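# Take one bottle from the cabinet to the bench

## Task

Remove a single bottle from the cabinet and leave it standing upright on the bench, while the remaining two bottles stay inside the cabinet.

## Robot and tools

Robot: two arms, left_arm and right_arm, each riding its own carriage on one shared floor track. left_rail carries left_arm and is always the +y carriage; right_rail carries right_arm. Each arm has a gripper whose fingers can fold. Arm base: x = 0, y = its carriage position_m, z = 0.04 m, facing +x.

Scene frame (all result positions): fixed to the table, table top z = 0, +z up, +x the direction the arms face, +y to their left. Track runs along y at x = 0, y = 0 at its middle. The table starts at x = 0.17 m. Positions in metres, velocities in m/s and rad/s, orientation as quaternion wxyz.

Gripper axes: fingers point along its +z, open and close along its y; a block protrudes about 10 cm along its +x. end_effector_position is the midpoint between the pads when closed; fingertips extend roughly 33 mm past it (9 mm when fully open).

execute_actions(actions, cameras): runs actions in order. An action may hold "rows", "steps", "until" and device commands (left_rail, right_rail). Each row is one control step (1/30 s), at most 15 rows, and is a single list of 18 numbers in [-1, 1] covering both arms: left dx, dy, dz, rx, ry, rz, left gripper position, force_limit, speed, then the same nine for the right. dx..rz are an offset, not a pose: measured from that arm's Hand target as it stood when the action began, expressed in that Hand target's own axes. Scale: 1.0 = 0.6 m for dx/dy/dz and 180 degrees for the rotation vector rx/ry/rz. Every row counts from the same start, not the previous row; a new action restarts from the updated Hand target, so repeating an offset adds more motion. Sending six zeros re-commands the current Hand target. To leave a gripper unchanged, resend its last three numbers (0 is a real command). For a gentle start, ramp offsets by small increments (0.01 per row = 0.18 m/s). "steps" 1 to 450, default 15, at least one per row; after the last row the arms keep heading to that row's target. Orientation commands are clipped to within 32 degrees of the current orientation each step.

Gripper numbers: position +1 fully open (140 mm), pads meet near -0.8, -1 closes until blocked. force_limit -1 to +1 (about 14 N to 58 N at slow close; faster closes grip harder). speed -1 to +1 (about 30 to 250 mm/s). Both start at +1. object_status: 0 moving, 1 blocked while opening, 2 blocked while closing (a grip), 3 reached command or pads met. Confirm a grip by reading 2. Grip near the fingertip quarter of the pads; deep grips can fold fingers and hold narrow parts loosely. position_measured is in counts: 3 open, 230 pads touching.

Rails: send {"left_rail": {"position_m": ...}} (left -0.8 to 1.5 m, right -1.5 to 0.8 m), optional speed_m_s 0.01 to 1 and acceleration_factor 0.1 to 1; {"stop": true} brakes. Then wait with an action like {"steps": n, "until": {"left_rail": {"position_status": ["!=", "moving"]}}}. Keep carriages roughly 0.78 m apart. An arm target rides with its moving carriage; let the carriage arrive before aiming at scene points. position_status words: moving, done, contact_stop, time_out, stopped, stopped_with_arm, stopped_for_other_arm, stopped_for_other_carriage; position_answer taken or not_taken. Any out-of-range value rejects the whole call.

move(target, speed, blend, stop_force, zero, blocking, cameras): straight-line path for each gripper. target is one 18-number row or a list of up to 15 rows, each an offset from the Hand targets at the move's start (same layout and scale as rows), not from the previous target. speed 0.002 to 3.2 m/s, default 0.25. blend in metres rounds corners in a list. stop_force 4 to 120 N ends an arm's path on contact; don't rely on it while rotating or to detect light pushes; leave it out when pulling away from something. zero (default true) rezeroes before the move. blocking=false returns early; then call wait or stop before new rows or moves. Result adds a "move:" line (done, off_target, moving, held, fault) and limits (paced, held). Paths do not avoid obstacles.

wait(seconds 0 to 10): lets time pass. stop(): brakes a running move. zoom_image(camera, region [x0,y0,x1,y1], max 504x504 px) on the latest image. zero_wrist_force(arm). finished_scene(scene): ends the scene irreversibly; only call once the bottle stands on the bench unaided and the carriages have arrived.

Results: Hand target per arm (base for next offsets), end-effector pose and velocities, Joint positions (rail m, then six joints in rad), joint torques, Wrist force/torque in the gripper's own axes, Tool commands, rail status. Cameras: cam_high, cam_low, cam_front, cam_side, cam_left_wrist, cam_right_wrist; images come with an empty action list or when requested.

Avoid: anything leaving the table (including onto the track or metal strip) fails the task; dropping or releasing a moving bottle, knocking the other bottles out, hard hits on the cabinet, and contact between the two arms. Targets past a firm contact cause fault stops (torque or roughly 150 N force), freezing the arm 10 s. Long stretched holds heat motors; 85 °C triggers a 30 to 60 s brake. Avoid paths near an arm's own base.

Each tool is called by a JSON object that holds its "fn" and its "kwargs", one argument or row to a line.

## Session

{"fn": "execute_actions", "kwargs": {
  "actions": []
}}

Scene clock: 0.00 s.
left_arm: end_effector_position=(+0.3563, +1.1262, +0.5790) position_measured=3 object_status=3 end_effector_quat_wxyz=(+0.000, +0.000, +1.000, +0.000) | right_arm: end_effector_position=(+0.3563, -1.0102, +0.5790) position_measured=3 object_status=3 end_effector_quat_wxyz=(+0.000, +0.000, +1.000, +0.000)
Joint positions: left_arm=[1.048 -0.281 -2.157 1.821 -1.235 -1.571 -0.28] | right_arm=[-1.089 -0.281 -2.157 1.821 -1.235 -1.571 -0.28]
Joint velocities: within noise
Joint torques (N m): no reading
Wrist force (N): no reading
Wrist torque (N m): no reading
Wrist force, peak (N): no reading
Hand target: left_arm +0.3563, +1.1262, +0.5790; +0.000, +0.000, +1.000, +0.000 | right_arm +0.3563, -1.0102, +0.5790; +0.000, +0.000, +1.000, +0.000
Tool commands: left_gripper/position=+1.0 left_gripper/force_limit=+1.0 left_gripper/speed=+1.0 right_gripper/position=+1.0 right_gripper/force_limit=+1.0 right_gripper/speed=+1.0
left_rail: position_m=1.048 position_status=done
right_rail: position_m=-1.089 position_status=done

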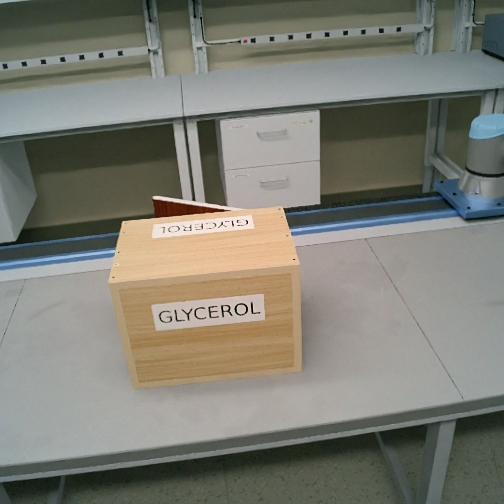

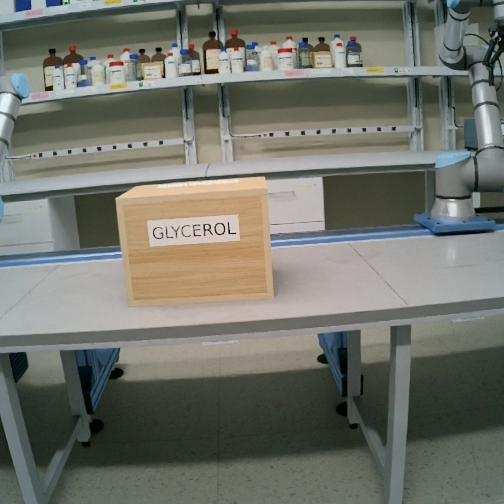

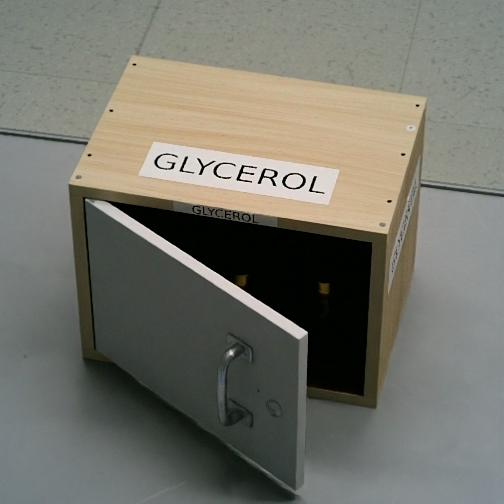

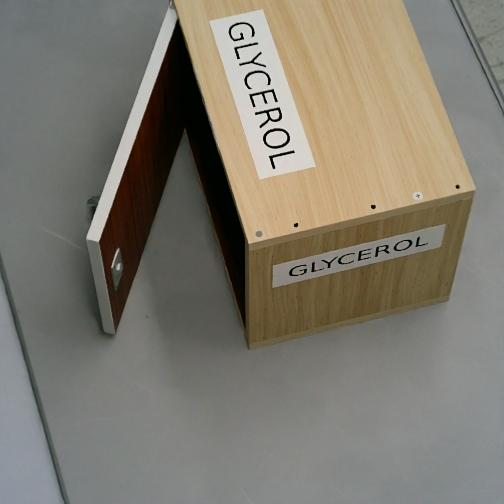

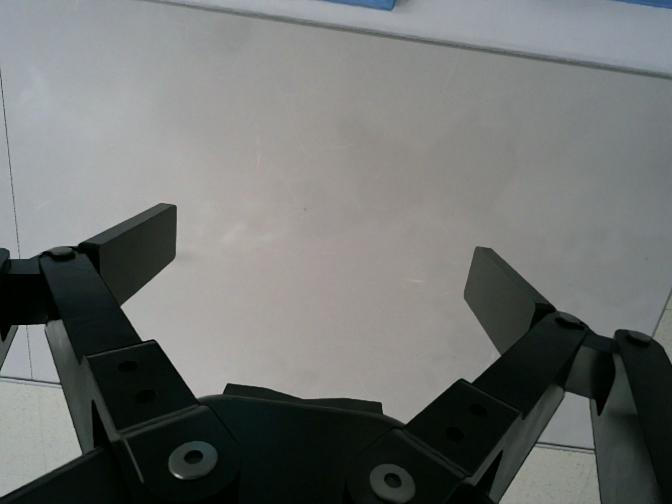

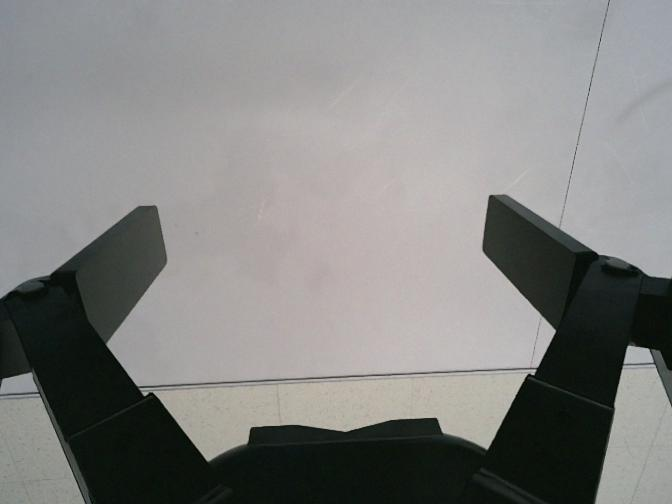

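{"fn": "zoom_image", "kwargs": {
  "camera": "cam_front",
  "region": [60, 180, 420, 504]
}}

{"fn": "zoom_image", "kwargs": {
  "camera": "cam_front",
  "region": [180, 200, 390, 410]
}}

{"fn": "zoom_image", "kwargs": {
  "camera": "cam_side",
  "region": [40, 0, 480, 400]
}}

Scaled by 1.400 from the camera's 504x504 image, which has a finer 720x720 frame.

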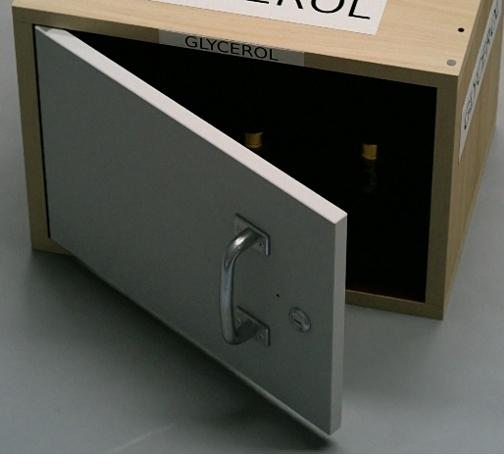

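Scaled by 2.400 from the camera's 504x504 image, which has a finer 720x720 frame.

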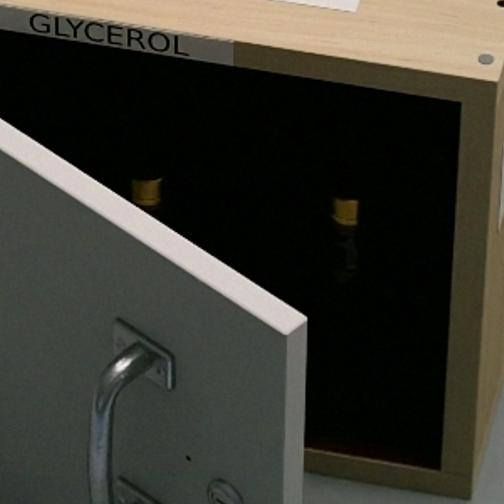

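Scaled by 1.145 from the camera's 504x504 image, which has a finer 720x720 frame.

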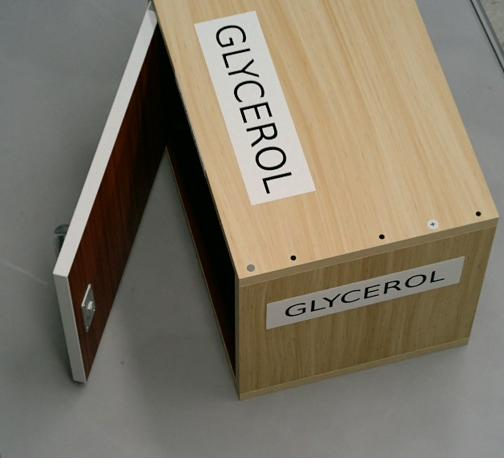

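{"fn": "zoom_image", "kwargs": {
  "camera": "cam_front",
  "region": [280, 260, 370, 350]
}}

{"fn": "zoom_image", "kwargs": {
  "camera": "cam_front",
  "region": [200, 250, 290, 340]
}}

Scaled by 5.600 from the camera's 504x504 image, which has a finer 720x720 frame.

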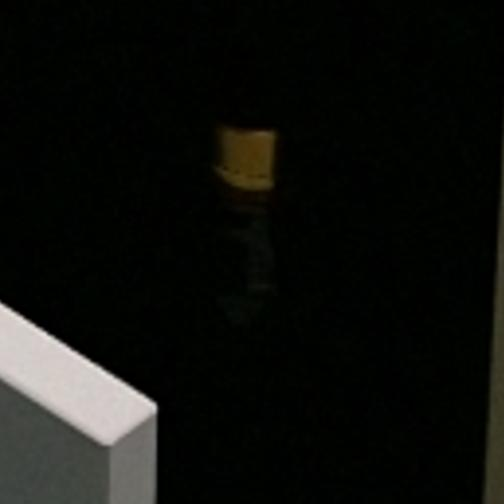

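Scaled by 5.600 from the camera's 504x504 image, which has a finer 720x720 frame.

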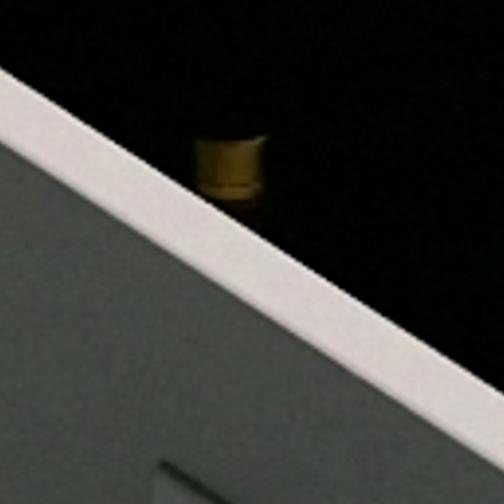

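{"fn": "execute_actions", "kwargs": {
  "actions": [
    {"right_rail": {"position_m": -0.5, "acceleration_factor": 0.7}, "rows": [[0,0,0,0,0,0,1,1,1,0,0,0,0,0,0,-0.85,-1,0]], "steps": 200, "until": {"right_rail": {"position_status": ["!=", "moving"]}}}
  ],
  "cameras": ["cam_right_wrist", "cam_front"]
}}

Scene clock: 144.83 s.
left_arm: end_effector_position=(+0.3563, +1.1262, +0.5790) position_measured=3 object_status=3 end_effector_quat_wxyz=(+0.000, +0.000, +1.000, +0.000) | right_arm: end_effector_position=(+0.3563, -0.4214, +0.5790) position_measured=233 object_status=3 end_effector_quat_wxyz=(+0.000, +0.000, +1.000, +0.000)
Joint positions: left_arm=[1.048 -0.281 -2.157 1.821 -1.235 -1.571 -0.281] | right_arm=[-0.5 -0.281 -2.157 1.821 -1.235 -1.571 -0.28]
Joint torques (N m): left_arm=[-0.19 1.25 -47.43 -4.83 0.38 0.08] | right_arm=[0.27 -0.38 -48.82 -4.23 -0.42 0.33]
Wrist force (N): left_arm=[0.0 0.0 0.0] | right_arm=[0.1 -0.1 0.0]
Wrist torque (N m): left_arm=[0.00 -0.01 0.01] | right_arm=[-0.03 -0.02 0.00]
Wrist force, peak (N): left_arm=[0.2 0.4 -0.4] | right_arm=[0.2 -1.7 -0.2]
Hand target: left_arm +0.3563, +1.1262, +0.5790; +0.000, +0.000, +1.000, +0.000 | right_arm +0.3563, -0.4214, +0.5790; +0.000, +0.000, +1.000, +0.000
Off the commanded pose: left_arm 0.000 m, 0 deg | right_arm 0.000 m, 0 deg.
left_rail: position_m=1.048 position_status=done
right_rail: position_m=-0.500 position_status=done
camera_calibration:
cam_right_wrist: T_world_to_cam=[[0.0202042, 0.998696, 0.0468897, 0.382611], [0.916764, -0.0372187, 0.397692, -0.579535], [0.398918, 0.0349517, -0.91632, 0.578222], [0, 0, 0, 1]] pos_world=[0.292904, -0.423891, 0.742372]
Images, in order (width x height): cam_front 504x504, cam_right_wrist 672x504.

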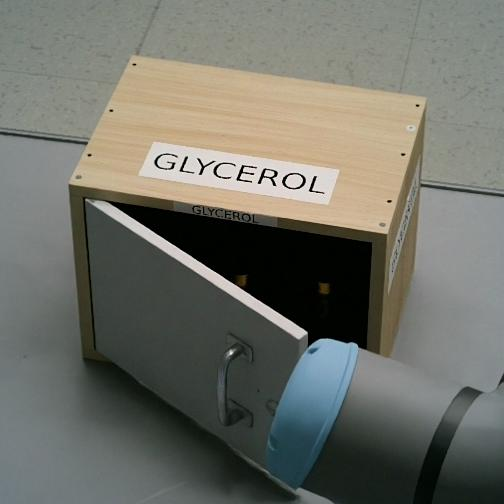

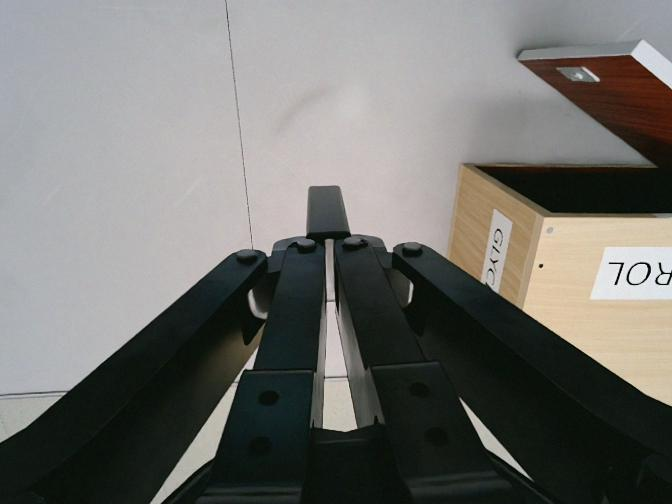

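{"fn": "move", "kwargs": {
  "target": [
    [0,0,0,0,0,0,1,1,1,-0.0345,0.5857,0.2983,0,0,0.183,-0.85,-1,0],
    [0,0,0,0,0,0,1,1,1,-0.0345,0.5857,0.6317,0,0,0.183,-0.85,-1,0]
  ],
  "speed": [0.25, 0.12],
  "blend": [0.02, 0],
  "cameras": ["cam_right_wrist", "cam_front", "cam_side", "cam_high"]
}}

Scene clock: 155.03 s.
left_arm: end_effector_position=(+0.3563, +1.1262, +0.5790) position_measured=3 object_status=3 end_effector_quat_wxyz=(+0.000, +0.000, +1.000, +0.000) | right_arm: end_effector_position=(+0.3771, -0.0700, +0.2001) position_measured=233 object_status=3 end_effector_quat_wxyz=(+0.000, +0.284, +0.959, +0.000)
Joint positions: left_arm=[1.048 -0.281 -2.157 1.821 -1.235 -1.571 -0.281] | right_arm=[-0.5 0.541 -1.682 2.212 -2.101 -1.571 1.116]
Joint torques (N m): left_arm=[0.62 0.1 -47.92 -4.8 0.3 0.14] | right_arm=[8.93 -16.44 -35.6 -6.78 -1.18 1.95]
Wrist force (N): left_arm=[0.1 -0.1 -0.1] | right_arm=[0.3 -0.6 0.5]
Wrist torque (N m): left_arm=[-0.03 -0.02 0.01] | right_arm=[-0.15 -0.06 -0.01]
Wrist force, peak (N): left_arm=[-0.5 0.1 -0.2] | right_arm=[0.3 -1.8 -1.0]
Hand target: left_arm +0.3563, +1.1262, +0.5790; +0.000, +0.000, +1.000, +0.000 | right_arm +0.3771, -0.0700, +0.2000; +0.000, +0.284, +0.959, +0.000
Off the commanded pose: left_arm 0.000 m, 0 deg | right_arm 0.000 m, 0 deg.
left_rail: position_m=1.048 position_status=done
right_rail: position_m=-0.500 position_status=done
move: done
camera_calibration:
cam_right_wrist: T_world_to_cam=[[0.560053, 0.827128, 0.04691, -0.166597], [0.749132, -0.529794, 0.397642, -0.406013], [0.353754, -0.187559, -0.916341, 0.21194], [0, 0, 0, 1]] pos_world=[0.322486, -0.0375544, 0.363472]
Images, in order (width x height): cam_high 504x504, cam_front 504x504, cam_side 504x504, cam_right_wrist 672x504.

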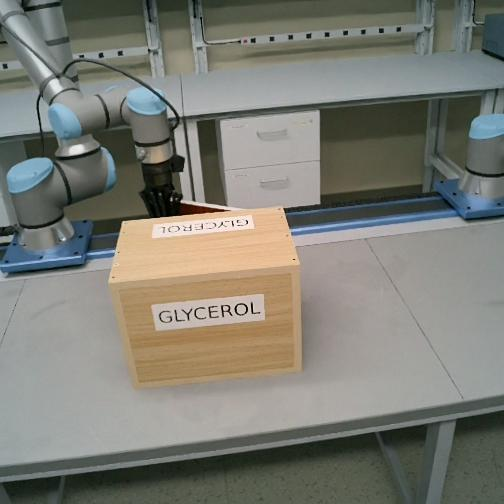

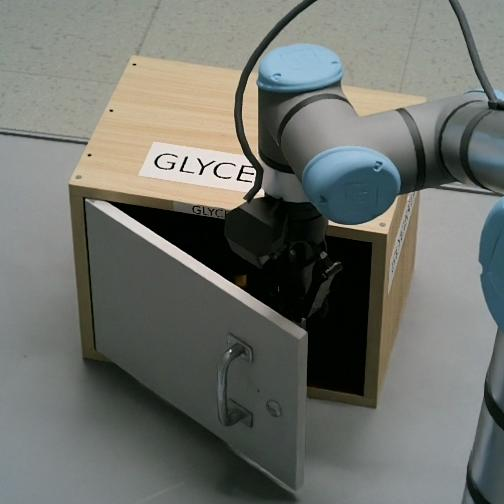

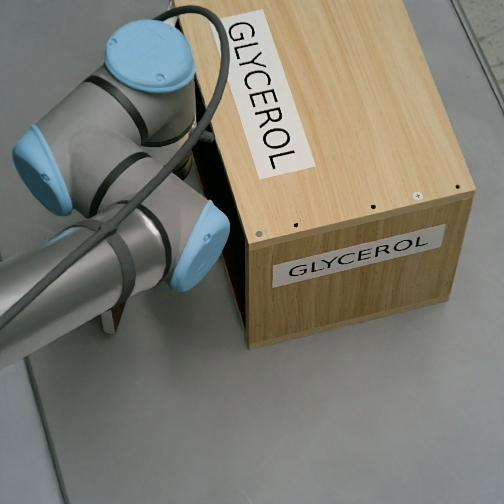

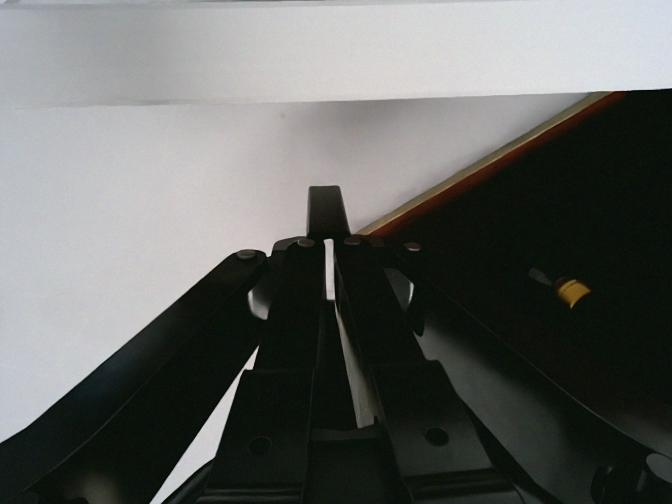

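{"fn": "zoom_image", "kwargs": {
  "camera": "cam_right_wrist",
  "region": [500, 220, 650, 340]
}}

Scaled by 3.360 from the camera's 672x504 image, which has a finer 960x720 frame.

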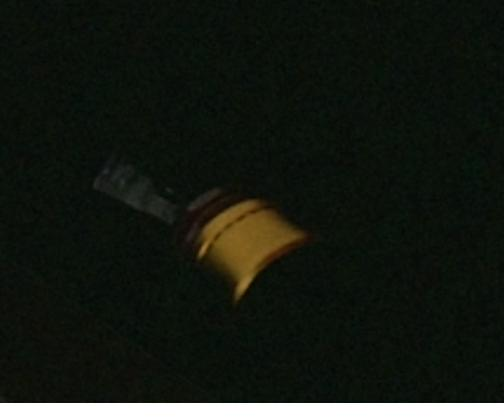

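{"fn": "move", "kwargs": {
  "target": [
    [0,0,0,0,0,0,1,1,1,0.0650,0,0,0,0,0,-0.85,-1,0],
    [0,0,0,0,0,0,1,1,1,0.1629,-0.0005,0,0,0,0.0667,-0.85,-1,0],
    [0,0,0,0,0,0,1,1,1,0.2825,0.0276,0,0,0,0.15,-0.85,-1,0],
    [0,0,0,0,0,0,1,1,1,0.3905,0.0853,0,0,0,0.2333,-0.85,-1,0],
    [0,0,0,0,0,0,1,1,1,0.4798,0.1694,0,0,0,0.3167,-0.85,-1,0],
    [0,0,0,0,0,0,1,1,1,0.5445,0.2734,0,0,0,0.4,-0.85,-1,0]
  ],
  "speed": [0.04, 0.08, 0.12, 0.12, 0.12, 0.1],
  "blend": [0.005, 0.01, 0.01, 0.01, 0.01, 0],
  "stop_force": 60,
  "cameras": ["cam_right_wrist", "cam_front", "cam_side", "cam_high"]
}}

Scene clock: 182.73 s.
left_arm: end_effector_position=(+0.3563, +1.1262, +0.5790) position_measured=3 object_status=3 end_effector_quat_wxyz=(+0.000, +0.000, +1.000, +0.000) | right_arm: end_effector_position=(+0.1921, +0.2453, +0.1999) position_measured=233 object_status=3 end_effector_quat_wxyz=(+0.000, +0.793, +0.609, +0.000)
Joint positions: left_arm=[1.048 -0.281 -2.157 1.821 -1.235 -1.571 -0.281] | right_arm=[-0.5 1.09 -1.356 1.865 -2.08 -1.571 2.922]
Joint torques (N m): left_arm=[1.96 0.2 -47.28 -4.66 0.31 0.44] | right_arm=[10.08 -44.1 -52.36 -2.61 -2.12 1.92]
Wrist force (N): left_arm=[0.2 -0.4 0.0] | right_arm=[-0.9 0.0 0.7]
Wrist torque (N m): left_arm=[-0.09 -0.04 0.00] | right_arm=[-0.12 0.01 -0.05]
Wrist force, peak (N): left_arm=[-0.5 0.2 0.4] | right_arm=[-1.8 -1.2 0.9]
Hand target: left_arm +0.3563, +1.1262, +0.5790; +0.000, +0.000, +1.000, +0.000 | right_arm +0.1921, +0.2453, +0.1999; +0.000, +0.793, +0.609, +0.000
Off the commanded pose: left_arm 0.000 m, 0 deg | right_arm 0.000 m, 0 deg.
left_rail: position_m=1.048 position_status=done
right_rail: position_m=-0.500 position_status=done
move: done
camera_calibration:
cam_right_wrist: T_world_to_cam=[[0.959733, -0.276951, 0.0470228, -0.129804], [-0.272335, -0.876239, 0.39754, 0.1809], [-0.0688961, -0.394338, -0.916379, 0.468347], [0, 0, 0, 1]] pos_world=[0.20611, 0.30725, 0.363372]
Images, in order (width x height): cam_high 504x504, cam_front 504x504, cam_side 504x504, cam_right_wrist 672x504.

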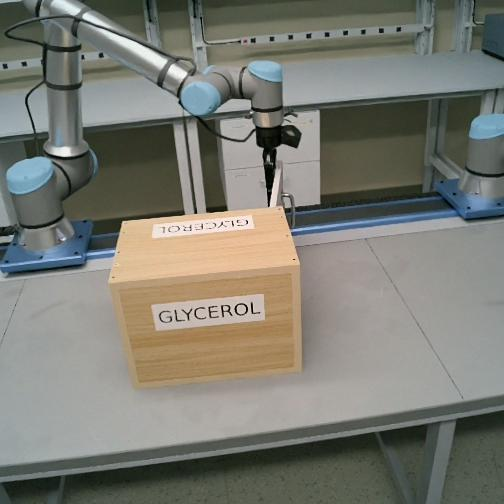

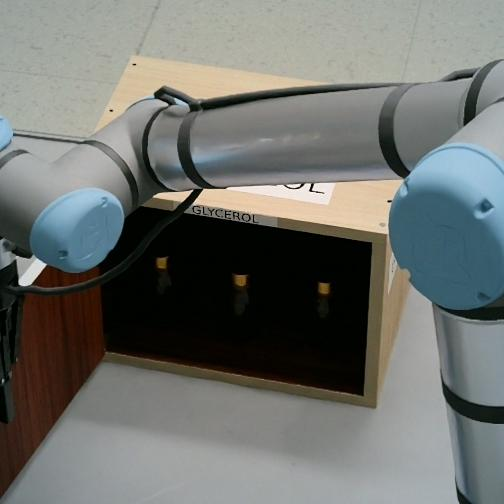

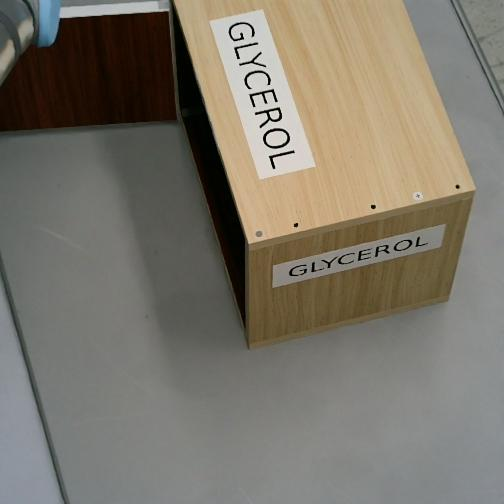

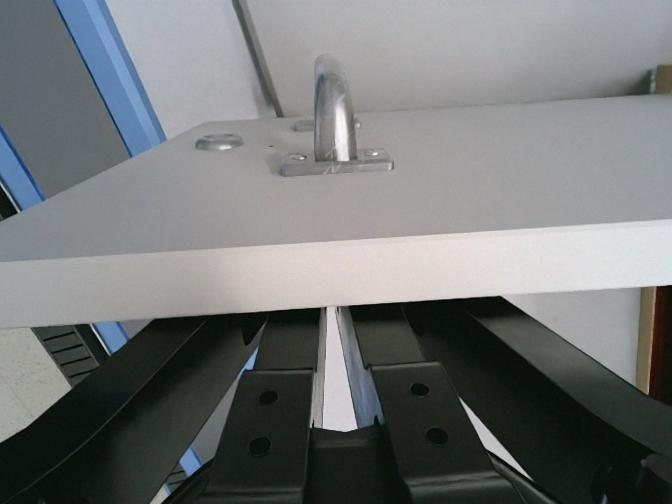

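{"fn": "zoom_image", "kwargs": {
  "camera": "cam_front",
  "region": [100, 200, 390, 410]
}}

{"fn": "zoom_image", "kwargs": {
  "camera": "cam_front",
  "region": [130, 240, 210, 320]
}}

{"fn": "zoom_image", "kwargs": {
  "camera": "cam_front",
  "region": [200, 250, 280, 330]
}}

{"fn": "zoom_image", "kwargs": {
  "camera": "cam_front",
  "region": [290, 260, 370, 340]
}}

Scaled by 1.738 from the camera's 504x504 image, which has a finer 720x720 frame.

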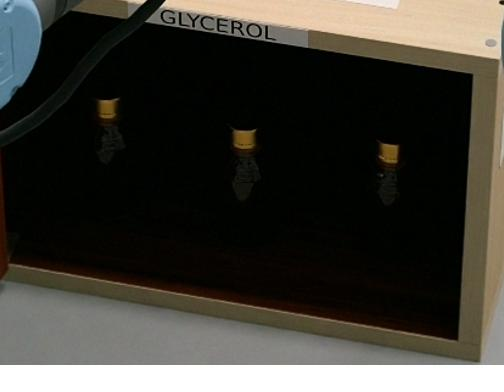

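Scaled by 6.300 from the camera's 504x504 image, which has a finer 720x720 frame.

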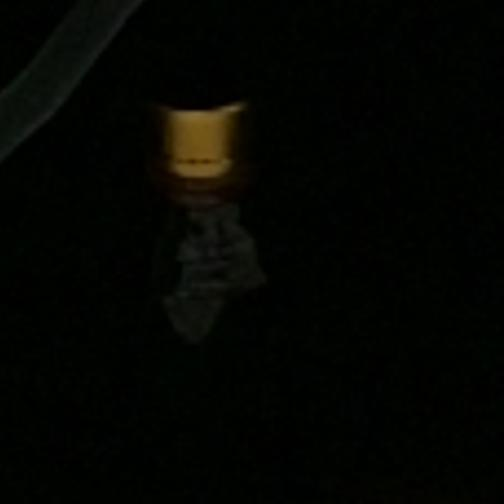

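Scaled by 6.300 from the camera's 504x504 image, which has a finer 720x720 frame.

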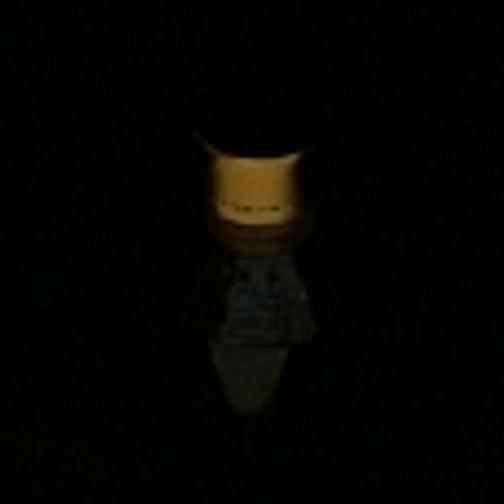

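Scaled by 6.300 from the camera's 504x504 image, which has a finer 720x720 frame.

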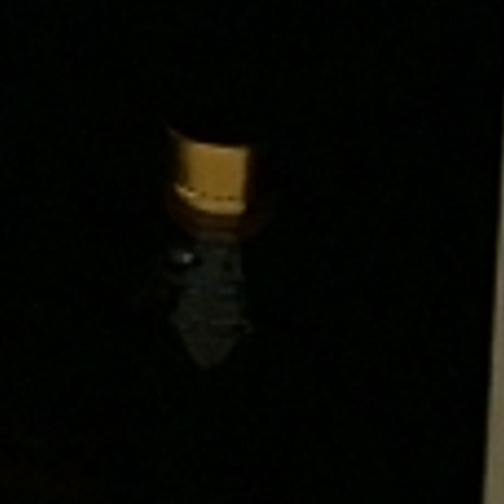

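{"fn": "move", "kwargs": {
  "target": [
    [0,0,0,0,0,0,1,1,1,-0.1333,0,0,0,0,0,-0.85,-1,0],
    [0,0,0,0,0,0,1,1,1,-0.5898,0.3442,-0.2667,0,0,-0.7344,-0.85,-1,0]
  ],
  "speed": [0.1, 0.3],
  "blend": [0.01, 0],
  "cameras": ["cam_front", "cam_side"]
}}

Scene clock: 255.00 s.
left_arm: end_effector_position=(+0.3563, +1.1262, +0.5790) position_measured=3 object_status=3 end_effector_quat_wxyz=(+0.000, +0.000, +1.000, +0.000) | right_arm: end_effector_position=(+0.3004, -0.1498, +0.3600) position_measured=233 object_status=3 end_effector_quat_wxyz=(+0.000, -0.235, +0.972, +0.000)
Joint positions: left_arm=[1.048 -0.281 -2.157 1.821 -1.235 -1.571 -0.281] | right_arm=[-0.5 0.475 -2.008 2.14 -1.703 -1.571 -0.001]
Joint torques (N m): left_arm=[0.54 0.72 -47.63 -4.54 0.2 0.52] | right_arm=[-9.22 -29.82 -57.15 -2.36 1.73 -1.74]
Wrist force (N): left_arm=[-0.1 0.3 0.1] | right_arm=[0.0 -0.5 0.4]
Wrist torque (N m): left_arm=[0.06 0.02 0.00] | right_arm=[-0.15 0.01 0.09]
Wrist force, peak (N): left_arm=[-0.5 0.1 0.1] | right_arm=[-1.4 0.2 1.0]
Hand target: left_arm +0.3563, +1.1262, +0.5790; +0.000, +0.000, +1.000, +0.000 | right_arm +0.3004, -0.1499, +0.3600; +0.000, -0.236, +0.972, +0.000
Off the commanded pose: left_arm 0.000 m, 0 deg | right_arm 0.000 m, 0 deg.
left_rail: position_m=1.048 position_status=done
right_rail: position_m=-0.500 position_status=done
move: done
Images, in order (width x height): cam_front 504x504, cam_side 504x504.

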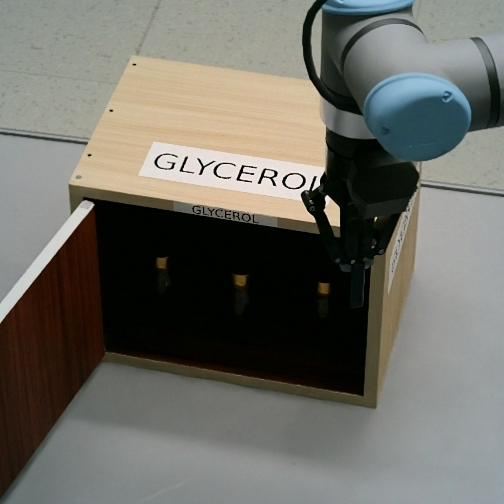

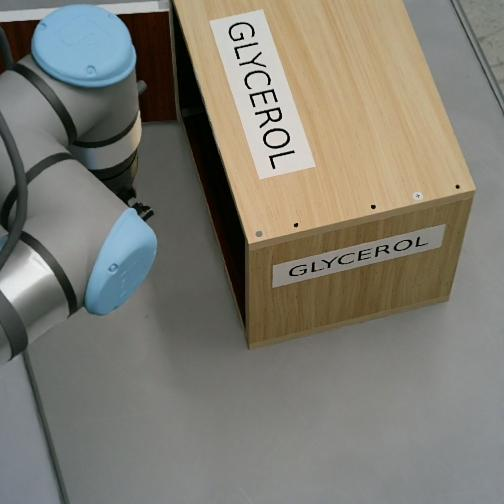

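{"fn": "execute_actions", "kwargs": {
  "actions": [
    {"right_rail": {"position_m": -0.6}, "steps": 120, "until": {"right_rail": {"position_status": ["!=", "moving"]}}}
  ],
  "cameras": []
}}

{"fn": "move", "kwargs": {
  "target": [
    [0,0,0,0,0,0,1,1,1,-0.1147,0.2222,-0.0667,0,0,-0.8483,1,-1,0],
    [0,0,0,0,0,0,1,1,1,-0.2494,0.2651,0.2667,0.46487,0.11285,-0.72971,1,-1,0]
  ],
  "speed": [0.3, 0.25],
  "blend": [0.02, 0],
  "cameras": ["cam_right_wrist", "cam_front", "cam_side", "cam_high"]
}}

Scene clock: 311.67 s.
left_arm: end_effector_position=(+0.3563, +1.1262, +0.5790) position_measured=3 object_status=3 end_effector_quat_wxyz=(+0.000, +0.000, +1.000, +0.000) | right_arm: end_effector_position=(+0.3004, -0.2498, +0.3600) position_measured=233 object_status=3 end_effector_quat_wxyz=(+0.000, -0.236, +0.972, +0.000)
Joint positions: left_arm=[1.048 -0.281 -2.157 1.821 -1.235 -1.571 -0.281] | right_arm=[-0.6 0.475 -2.008 2.14 -1.703 -1.571 -0.001]
Joint torques (N m): left_arm=[0.1 0.84 -47.38 -4.32 0.24 0.79] | right_arm=[-6.71 -23.76 -54.5 -2.72 0.54 -1.66]
Wrist force (N): left_arm=[0.1 0.0 0.0] | right_arm=[0.1 -0.8 0.5]
Wrist torque (N m): left_arm=[-0.01 -0.02 0.00] | right_arm=[-0.20 -0.02 0.09]
Wrist force, peak (N): left_arm=[0.5 0.1 -0.3] | right_arm=[0.3 -1.6 0.1]
Hand target: left_arm +0.3563, +1.1262, +0.5790; +0.000, +0.000, +1.000, +0.000 | right_arm +0.3004, -0.2498, +0.3600; +0.000, -0.236, +0.972, +0.000
Tool commands: left_gripper/position=+1.0 left_gripper/force_limit=+1.0 left_gripper/speed=+1.0 right_gripper/position=-0.85 right_gripper/force_limit=-1.0 right_gripper/speed=+0.0
Off the commanded pose: left_arm 0.000 m, 0 deg | right_arm 0.000 m, 0 deg.
left_rail: position_m=1.048 position_status=done
right_rail: position_m=-0.600 position_status=done
No camera images: "cameras" was empty.

Scene clock: 319.33 s.
left_arm: end_effector_position=(+0.3563, +1.1262, +0.5790) position_measured=3 object_status=3 end_effector_quat_wxyz=(+0.000, +0.000, +1.000, +0.000) | right_arm: end_effector_position=(+0.3606, -0.0399, +0.2000) position_measured=3 object_status=3 end_effector_quat_wxyz=(+0.000, +0.843, +0.000, +0.537)
Joint positions: left_arm=[1.048 -0.281 -2.157 1.821 -1.235 -1.571 -0.281] | right_arm=[-0.6 1.164 -1.203 2.372 -3.443 -2.554 -2.365]
Joint torques (N m): left_arm=[0.2 0.64 -47.67 -4.23 0.51 0.81] | right_arm=[8.68 -35.06 -15.24 -6.52 -4.38 -2.08]
Wrist force (N): left_arm=[0.4 -0.1 -0.4] | right_arm=[-0.1 -0.7 -0.8]
Wrist torque (N m): left_arm=[-0.03 -0.09 0.00] | right_arm=[0.11 -0.06 -0.27]
Wrist force, peak (N): left_arm=[-0.5 0.0 0.3] | right_arm=[-1.3 -1.1 -0.1]
Hand target: left_arm +0.3563, +1.1262, +0.5790; +0.000, +0.000, +1.000, +0.000 | right_arm +0.3606, -0.0399, +0.2000; +0.000, +0.843, +0.000, +0.537
Off the commanded pose: left_arm 0.000 m, 0 deg | right_arm 0.000 m, 0 deg.
left_rail: position_m=1.048 position_status=done
right_rail: position_m=-0.600 position_status=done
move: done
camera_calibration:
cam_right_wrist: T_world_to_cam=[[-0.0516631, -0.998663, 0.00161226, -0.0255207], [-0.74779, 0.0376147, -0.662869, 0.396825], [0.661922, -0.0354515, -0.748734, 0.084751], [0, 0, 0, 1]] pos_world=[0.239325, -0.0374085, 0.32654]
Images, in order (width x height): cam_high 504x504, cam_front 504x504, cam_side 504x504, cam_right_wrist 672x504.

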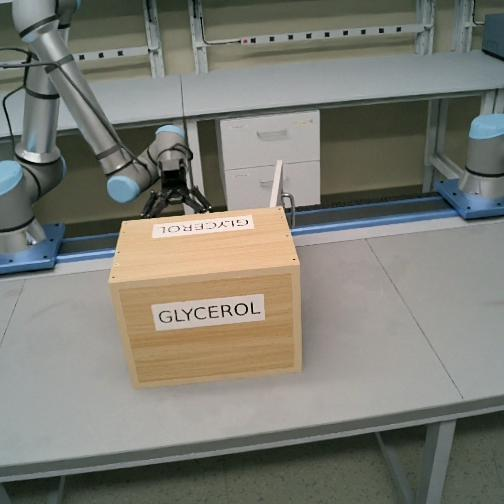

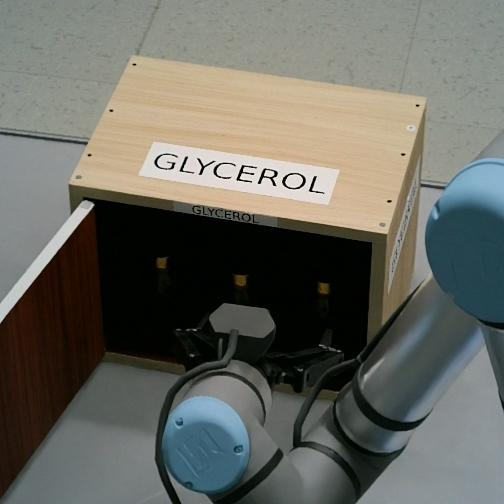

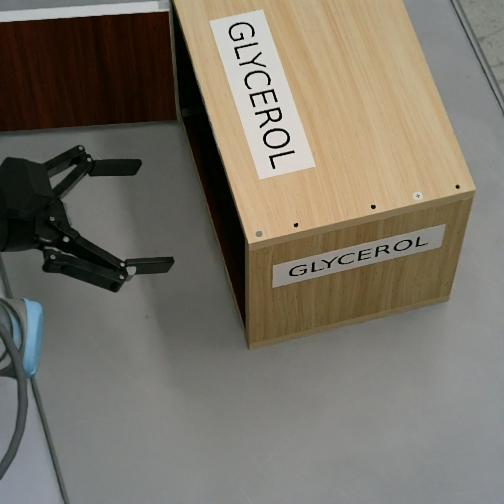

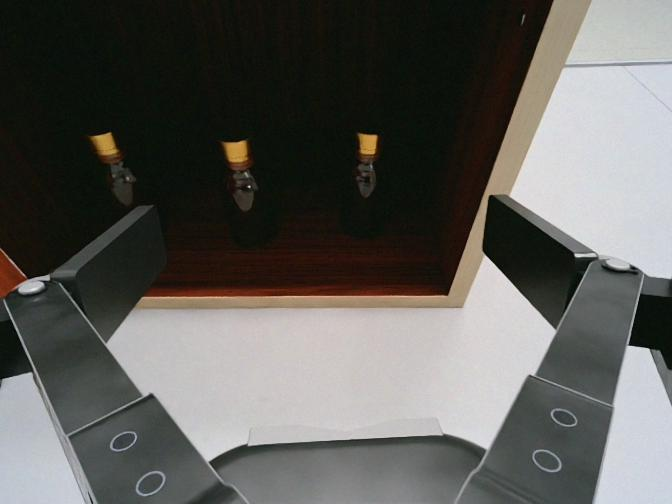

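{"fn": "zoom_image", "kwargs": {
  "camera": "cam_right_wrist",
  "region": [200, 110, 440, 270]
}}

{"fn": "zoom_image", "kwargs": {
  "camera": "cam_right_wrist",
  "region": [320, 115, 420, 255]
}}

{"fn": "zoom_image", "kwargs": {
  "camera": "cam_right_wrist",
  "region": [190, 120, 290, 260]
}}

Scaled by 2.100 from the camera's 672x504 image, which has a finer 960x720 frame.

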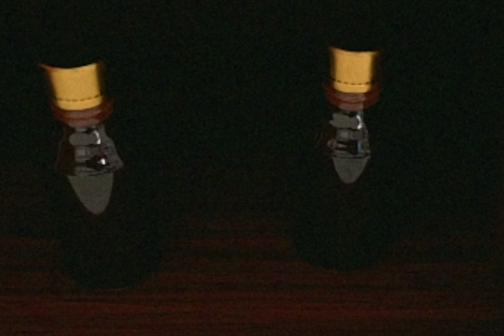

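Scaled by 3.600 from the camera's 672x504 image, which has a finer 960x720 frame.

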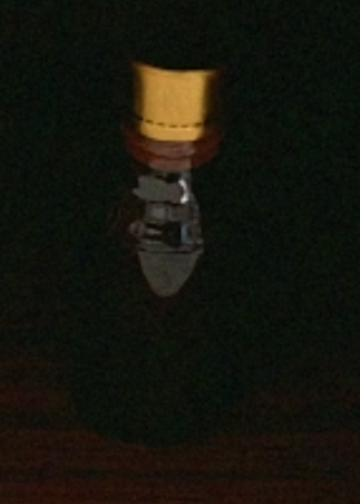

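Scaled by 3.600 from the camera's 672x504 image, which has a finer 960x720 frame.

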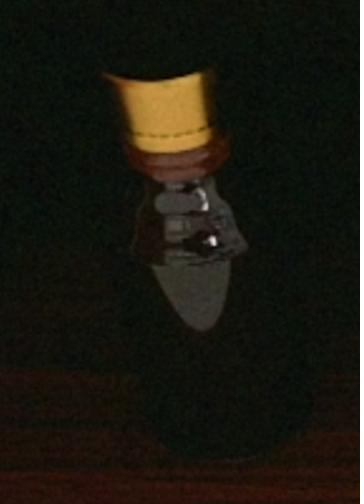

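{"fn": "move", "kwargs": {
  "target": [0,0,0,0,0,0,1,1,1,-0.1696,-0.1115,0.2068,0,0,0,0.18,-1,0],
  "speed": 0.15,
  "cameras": ["cam_right_wrist", "cam_front", "cam_side"]
}}

Scene clock: 383.37 s.
left_arm: end_effector_position=(+0.3563, +1.1262, +0.5790) position_measured=3 object_status=3 end_effector_quat_wxyz=(+0.000, +0.000, +1.000, +0.000) | right_arm: end_effector_position=(+0.4300, +0.0269, +0.0554) position_measured=107 object_status=3 end_effector_quat_wxyz=(+0.000, +0.843, +0.000, +0.537)
Joint positions: left_arm=[1.048 -0.281 -2.157 1.821 -1.235 -1.571 -0.281] | right_arm=[-0.6 1.103 -0.836 2.2 -3.702 -2.514 -2.444]
Joint torques (N m): left_arm=[1.11 0.71 -47.92 -4.11 0.38 1] | right_arm=[-10.65 -52.54 -21.87 -6.38 0.4 -1.91]
Wrist force (N): left_arm=[0.0 -0.2 0.0] | right_arm=[0.1 -0.4 -1.0]
Wrist torque (N m): left_arm=[-0.04 0.01 0.00] | right_arm=[0.19 -0.16 -0.24]
Wrist force, peak (N): left_arm=[0.1 0.4 -0.3] | right_arm=[0.2 0.2 -2.1]
Hand target: left_arm +0.3563, +1.1262, +0.5790; +0.000, +0.000, +1.000, +0.000 | right_arm +0.4301, +0.0269, +0.0553; +0.000, +0.843, +0.000, +0.537
Off the commanded pose: left_arm 0.000 m, 0 deg | right_arm 0.000 m, 0 deg.
left_rail: position_m=1.048 position_status=done
right_rail: position_m=-0.600 position_status=done
move: done
camera_calibration:
cam_right_wrist: T_world_to_cam=[[-0.051523, -0.998671, 0.00159624, 0.0449684], [-0.747704, 0.0375156, -0.662971, 0.350353], [0.66203, -0.0353518, -0.748643, -0.067138], [0, 0, 0, 1]] pos_world=[0.308725, 0.0293915, 0.18194]
Images, in order (width x height): cam_front 504x504, cam_side 504x504, cam_right_wrist 672x504.

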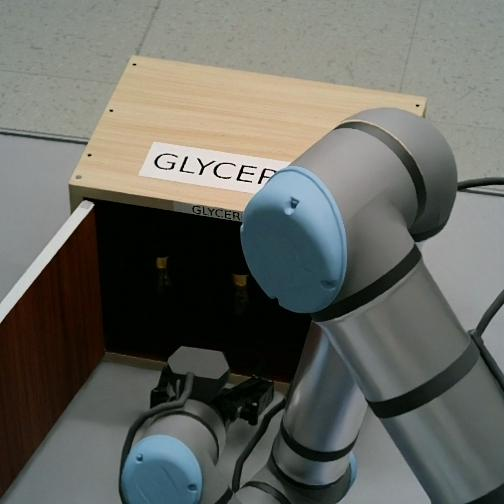

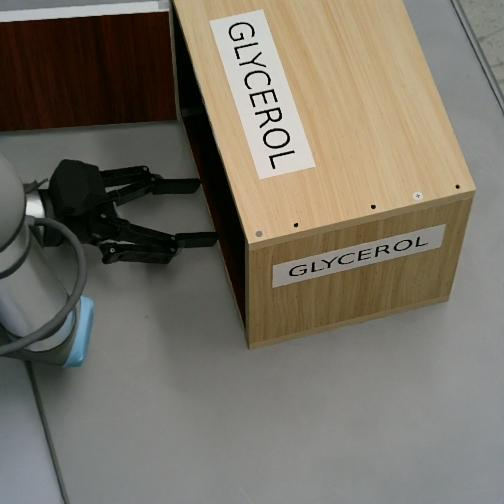

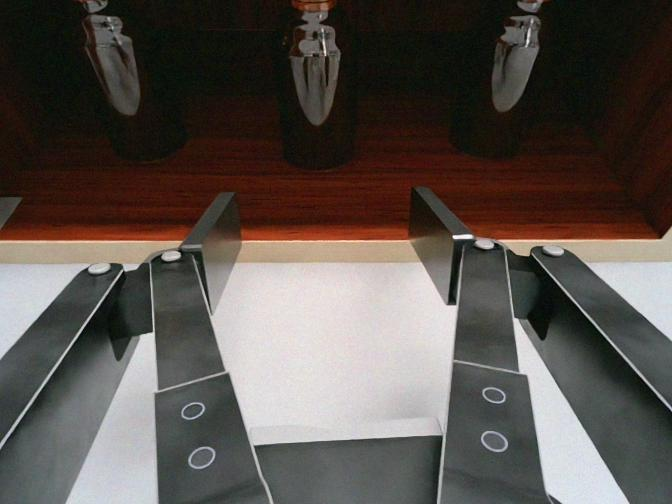

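{"fn": "zoom_image", "kwargs": {
  "camera": "cam_right_wrist",
  "region": [180, 0, 480, 260]
}}

{"fn": "zoom_image", "kwargs": {
  "camera": "cam_side",
  "region": [20, 120, 270, 330]
}}

Scaled by 1.680 from the camera's 672x504 image, which has a finer 960x720 frame.

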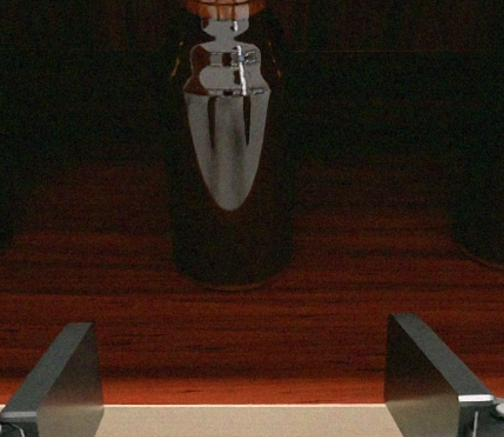

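Scaled by 2.016 from the camera's 504x504 image, which has a finer 720x720 frame.

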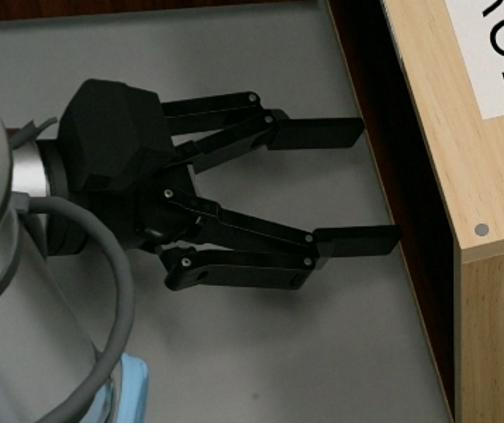

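{"fn": "move", "kwargs": {
  "target": [0,0,0,0,0,0,1,1,1,0.0710,0,0.1487,0,0,0,0.18,-1,0],
  "speed": 0.08,
  "stop_force": 20,
  "cameras": ["cam_right_wrist", "cam_front"]
}}

Scene clock: 407.10 s.
left_arm: end_effector_position=(+0.3563, +1.1262, +0.5790) position_measured=3 object_status=3 end_effector_quat_wxyz=(+0.000, +0.000, +1.000, +0.000) | right_arm: end_effector_position=(+0.5290, +0.0268, +0.0562) position_measured=107 object_status=3 end_effector_quat_wxyz=(+0.000, +0.843, +0.000, +0.537)
Joint positions: left_arm=[1.048 -0.281 -2.157 1.821 -1.235 -1.571 -0.281] | right_arm=[-0.6 0.968 -0.804 2.127 -3.777 -2.414 -2.591]
Joint torques (N m): left_arm=[-0.2 -0.62 -47.82 -4.19 0.15 1.02] | right_arm=[-7.83 -55.48 -23.74 -6.42 0.58 -1.65]
Wrist force (N): left_arm=[0.0 0.4 -0.1] | right_arm=[-0.1 -0.7 -0.9]
Wrist torque (N m): left_arm=[0.08 0.01 0.01] | right_arm=[0.11 -0.09 -0.26]
Wrist force, peak (N): left_arm=[-0.1 0.2 -0.5] | right_arm=[0.0 -0.5 -2.0]
Hand target: left_arm +0.3563, +1.1262, +0.5790; +0.000, +0.000, +1.000, +0.000 | right_arm +0.5290, +0.0268, +0.0562; +0.000, +0.843, +0.000, +0.537
Off the commanded pose: left_arm 0.000 m, 0 deg | right_arm 0.000 m, 0 deg.
left_rail: position_m=1.048 position_status=done
right_rail: position_m=-0.600 position_status=done
move: done
camera_calibration:
cam_right_wrist: T_world_to_cam=[[-0.051523, -0.998671, 0.00159624, 0.0500628], [-0.747704, 0.0375156, -0.662971, 0.424831], [0.66203, -0.0353518, -0.748643, -0.132014], [0, 0, 0, 1]] pos_world=[0.407625, 0.0293915, 0.18274]
Images, in order (width x height): cam_front 504x504, cam_right_wrist 672x504.

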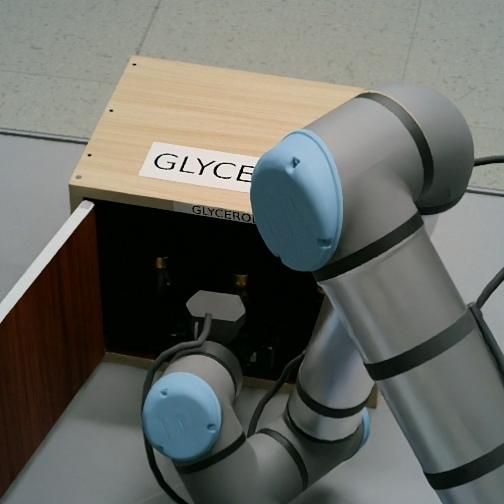

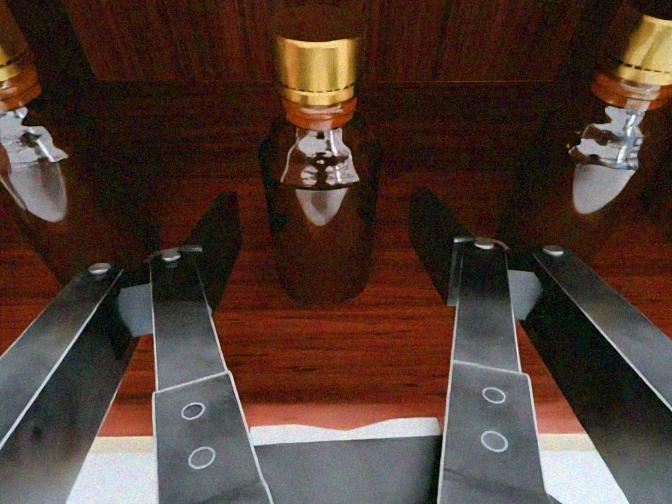

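{"fn": "move", "kwargs": {
  "target": [
    [0,0,0,0,0,0,1,1,1,0.0028,0,0.0060,0,0,0,0.18,-1,0],
    [0,0,0,0,0,0,1,1,1,0.0028,0,0.0060,0,0,0,-1,-1,-1]
  ],
  "speed": 0.05,
  "cameras": ["cam_right_wrist"]
}}

Scene clock: 418.27 s.
left_arm: end_effector_position=(+0.3563, +1.1262, +0.5790) position_measured=3 object_status=3 end_effector_quat_wxyz=(+0.000, +0.000, +1.000, +0.000) | right_arm: end_effector_position=(+0.5329, +0.0269, +0.0562) position_measured=161 object_status=0 end_effector_quat_wxyz=(+0.000, +0.843, +0.000, +0.537)
Joint positions: left_arm=[1.048 -0.281 -2.157 1.821 -1.235 -1.571 -0.281] | right_arm=[-0.6 0.963 -0.802 2.124 -3.778 -2.41 -2.596]
Joint torques (N m): left_arm=[0.53 1.06 -47.14 -4.18 0.31 1] | right_arm=[-8.34 -56.6 -20.38 -4.93 -0.87 -1.57]
Wrist force (N): left_arm=[0.0 0.2 0.0] | right_arm=[1.5 -1.6 -4.7]
Wrist torque (N m): left_arm=[0.03 0.00 0.00] | right_arm=[0.24 -0.19 -0.19]
Wrist force, peak (N): left_arm=[0.1 0.2 0.7] | right_arm=[1.4 -1.8 -4.8]
Hand target: left_arm +0.3563, +1.1262, +0.5790; +0.000, +0.000, +1.000, +0.000 | right_arm +0.5329, +0.0268, +0.0562; +0.000, +0.843, +0.000, +0.537
Off the commanded pose: left_arm 0.000 m, 0 deg | right_arm 0.000 m, 0 deg.
left_rail: position_m=1.048 position_status=done
right_rail: position_m=-0.600 position_status=done
move: done
camera_calibration:
cam_right_wrist: T_world_to_cam=[[-0.051523, -0.998671, 0.00159624, 0.0502689], [-0.747704, 0.0375156, -0.662971, 0.427822], [0.66203, -0.0353518, -0.748643, -0.134662], [0, 0, 0, 1]] pos_world=[0.411625, 0.0293915, 0.18274]
Images, in order (width x height): cam_right_wrist 672x504.

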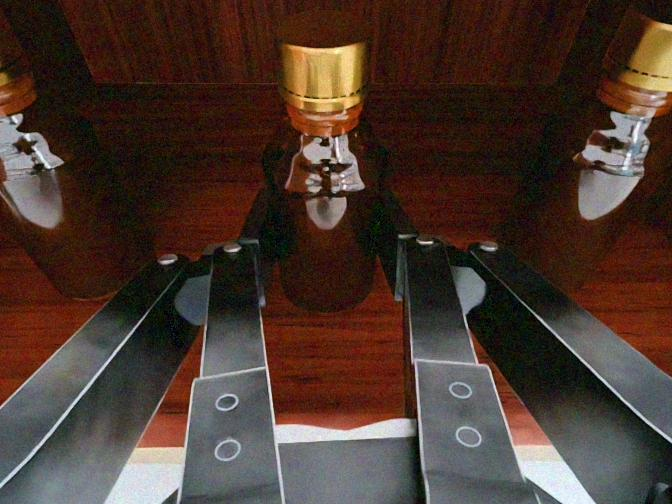

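{"fn": "wait", "kwargs": {
  "seconds": 1.5,
  "cameras": ["cam_right_wrist"]
}}

Scene clock: 422.70 s.
left_arm: end_effector_position=(+0.3563, +1.1262, +0.5790) position_measured=3 object_status=3 end_effector_quat_wxyz=(+0.000, +0.000, +1.000, +0.000) | right_arm: end_effector_position=(+0.5329, +0.0269, +0.0562) position_measured=161 object_status=2 end_effector_quat_wxyz=(+0.000, +0.843, +0.000, +0.537)
Joint positions: left_arm=[1.048 -0.281 -2.157 1.821 -1.235 -1.571 -0.281] | right_arm=[-0.6 0.963 -0.802 2.124 -3.778 -2.41 -2.596]
Joint torques (N m): left_arm=[0.34 0.54 -47.54 -4.01 0.36 1.22] | right_arm=[-4.95 -56.61 -10.57 -1.54 -3.11 -1.91]
Wrist force (N): left_arm=[0.0 0.1 0.0] | right_arm=[1.6 -0.9 -5.2]
Wrist torque (N m): left_arm=[0.02 0.00 0.00] | right_arm=[0.21 -0.12 -0.22]
Wrist force, peak (N): left_arm=[0.1 0.3 -0.5] | right_arm=[1.4 -1.9 -5.2]
Hand target: left_arm +0.3563, +1.1262, +0.5790; +0.000, +0.000, +1.000, +0.000 | right_arm +0.5329, +0.0269, +0.0562; +0.000, +0.843, +0.000, +0.537
Tool commands: left_gripper/position=+1.0 left_gripper/force_limit=+1.0 left_gripper/speed=+1.0 right_gripper/position=-1.0 right_gripper/force_limit=-1.0 right_gripper/speed=-1.0
Off the commanded pose: left_arm 0.000 m, 0 deg | right_arm 0.000 m, 0 deg.
left_rail: position_m=1.048 position_status=done
right_rail: position_m=-0.600 position_status=done
wait: 1.50 s; at rest from the start
camera_calibration:
cam_right_wrist: T_world_to_cam=[[-0.051523, -0.998671, 0.00159624, 0.0502689], [-0.747704, 0.0375156, -0.662971, 0.427822], [0.66203, -0.0353518, -0.748643, -0.134662], [0, 0, 0, 1]] pos_world=[0.411625, 0.0293915, 0.18274]
Images, in order (width x height): cam_right_wrist 672x504.

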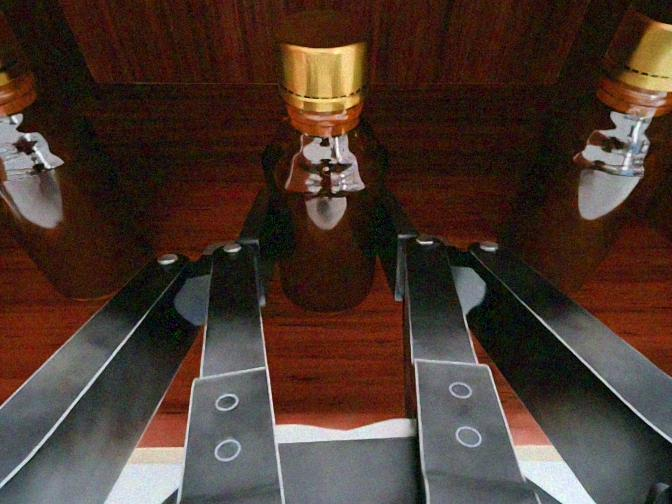

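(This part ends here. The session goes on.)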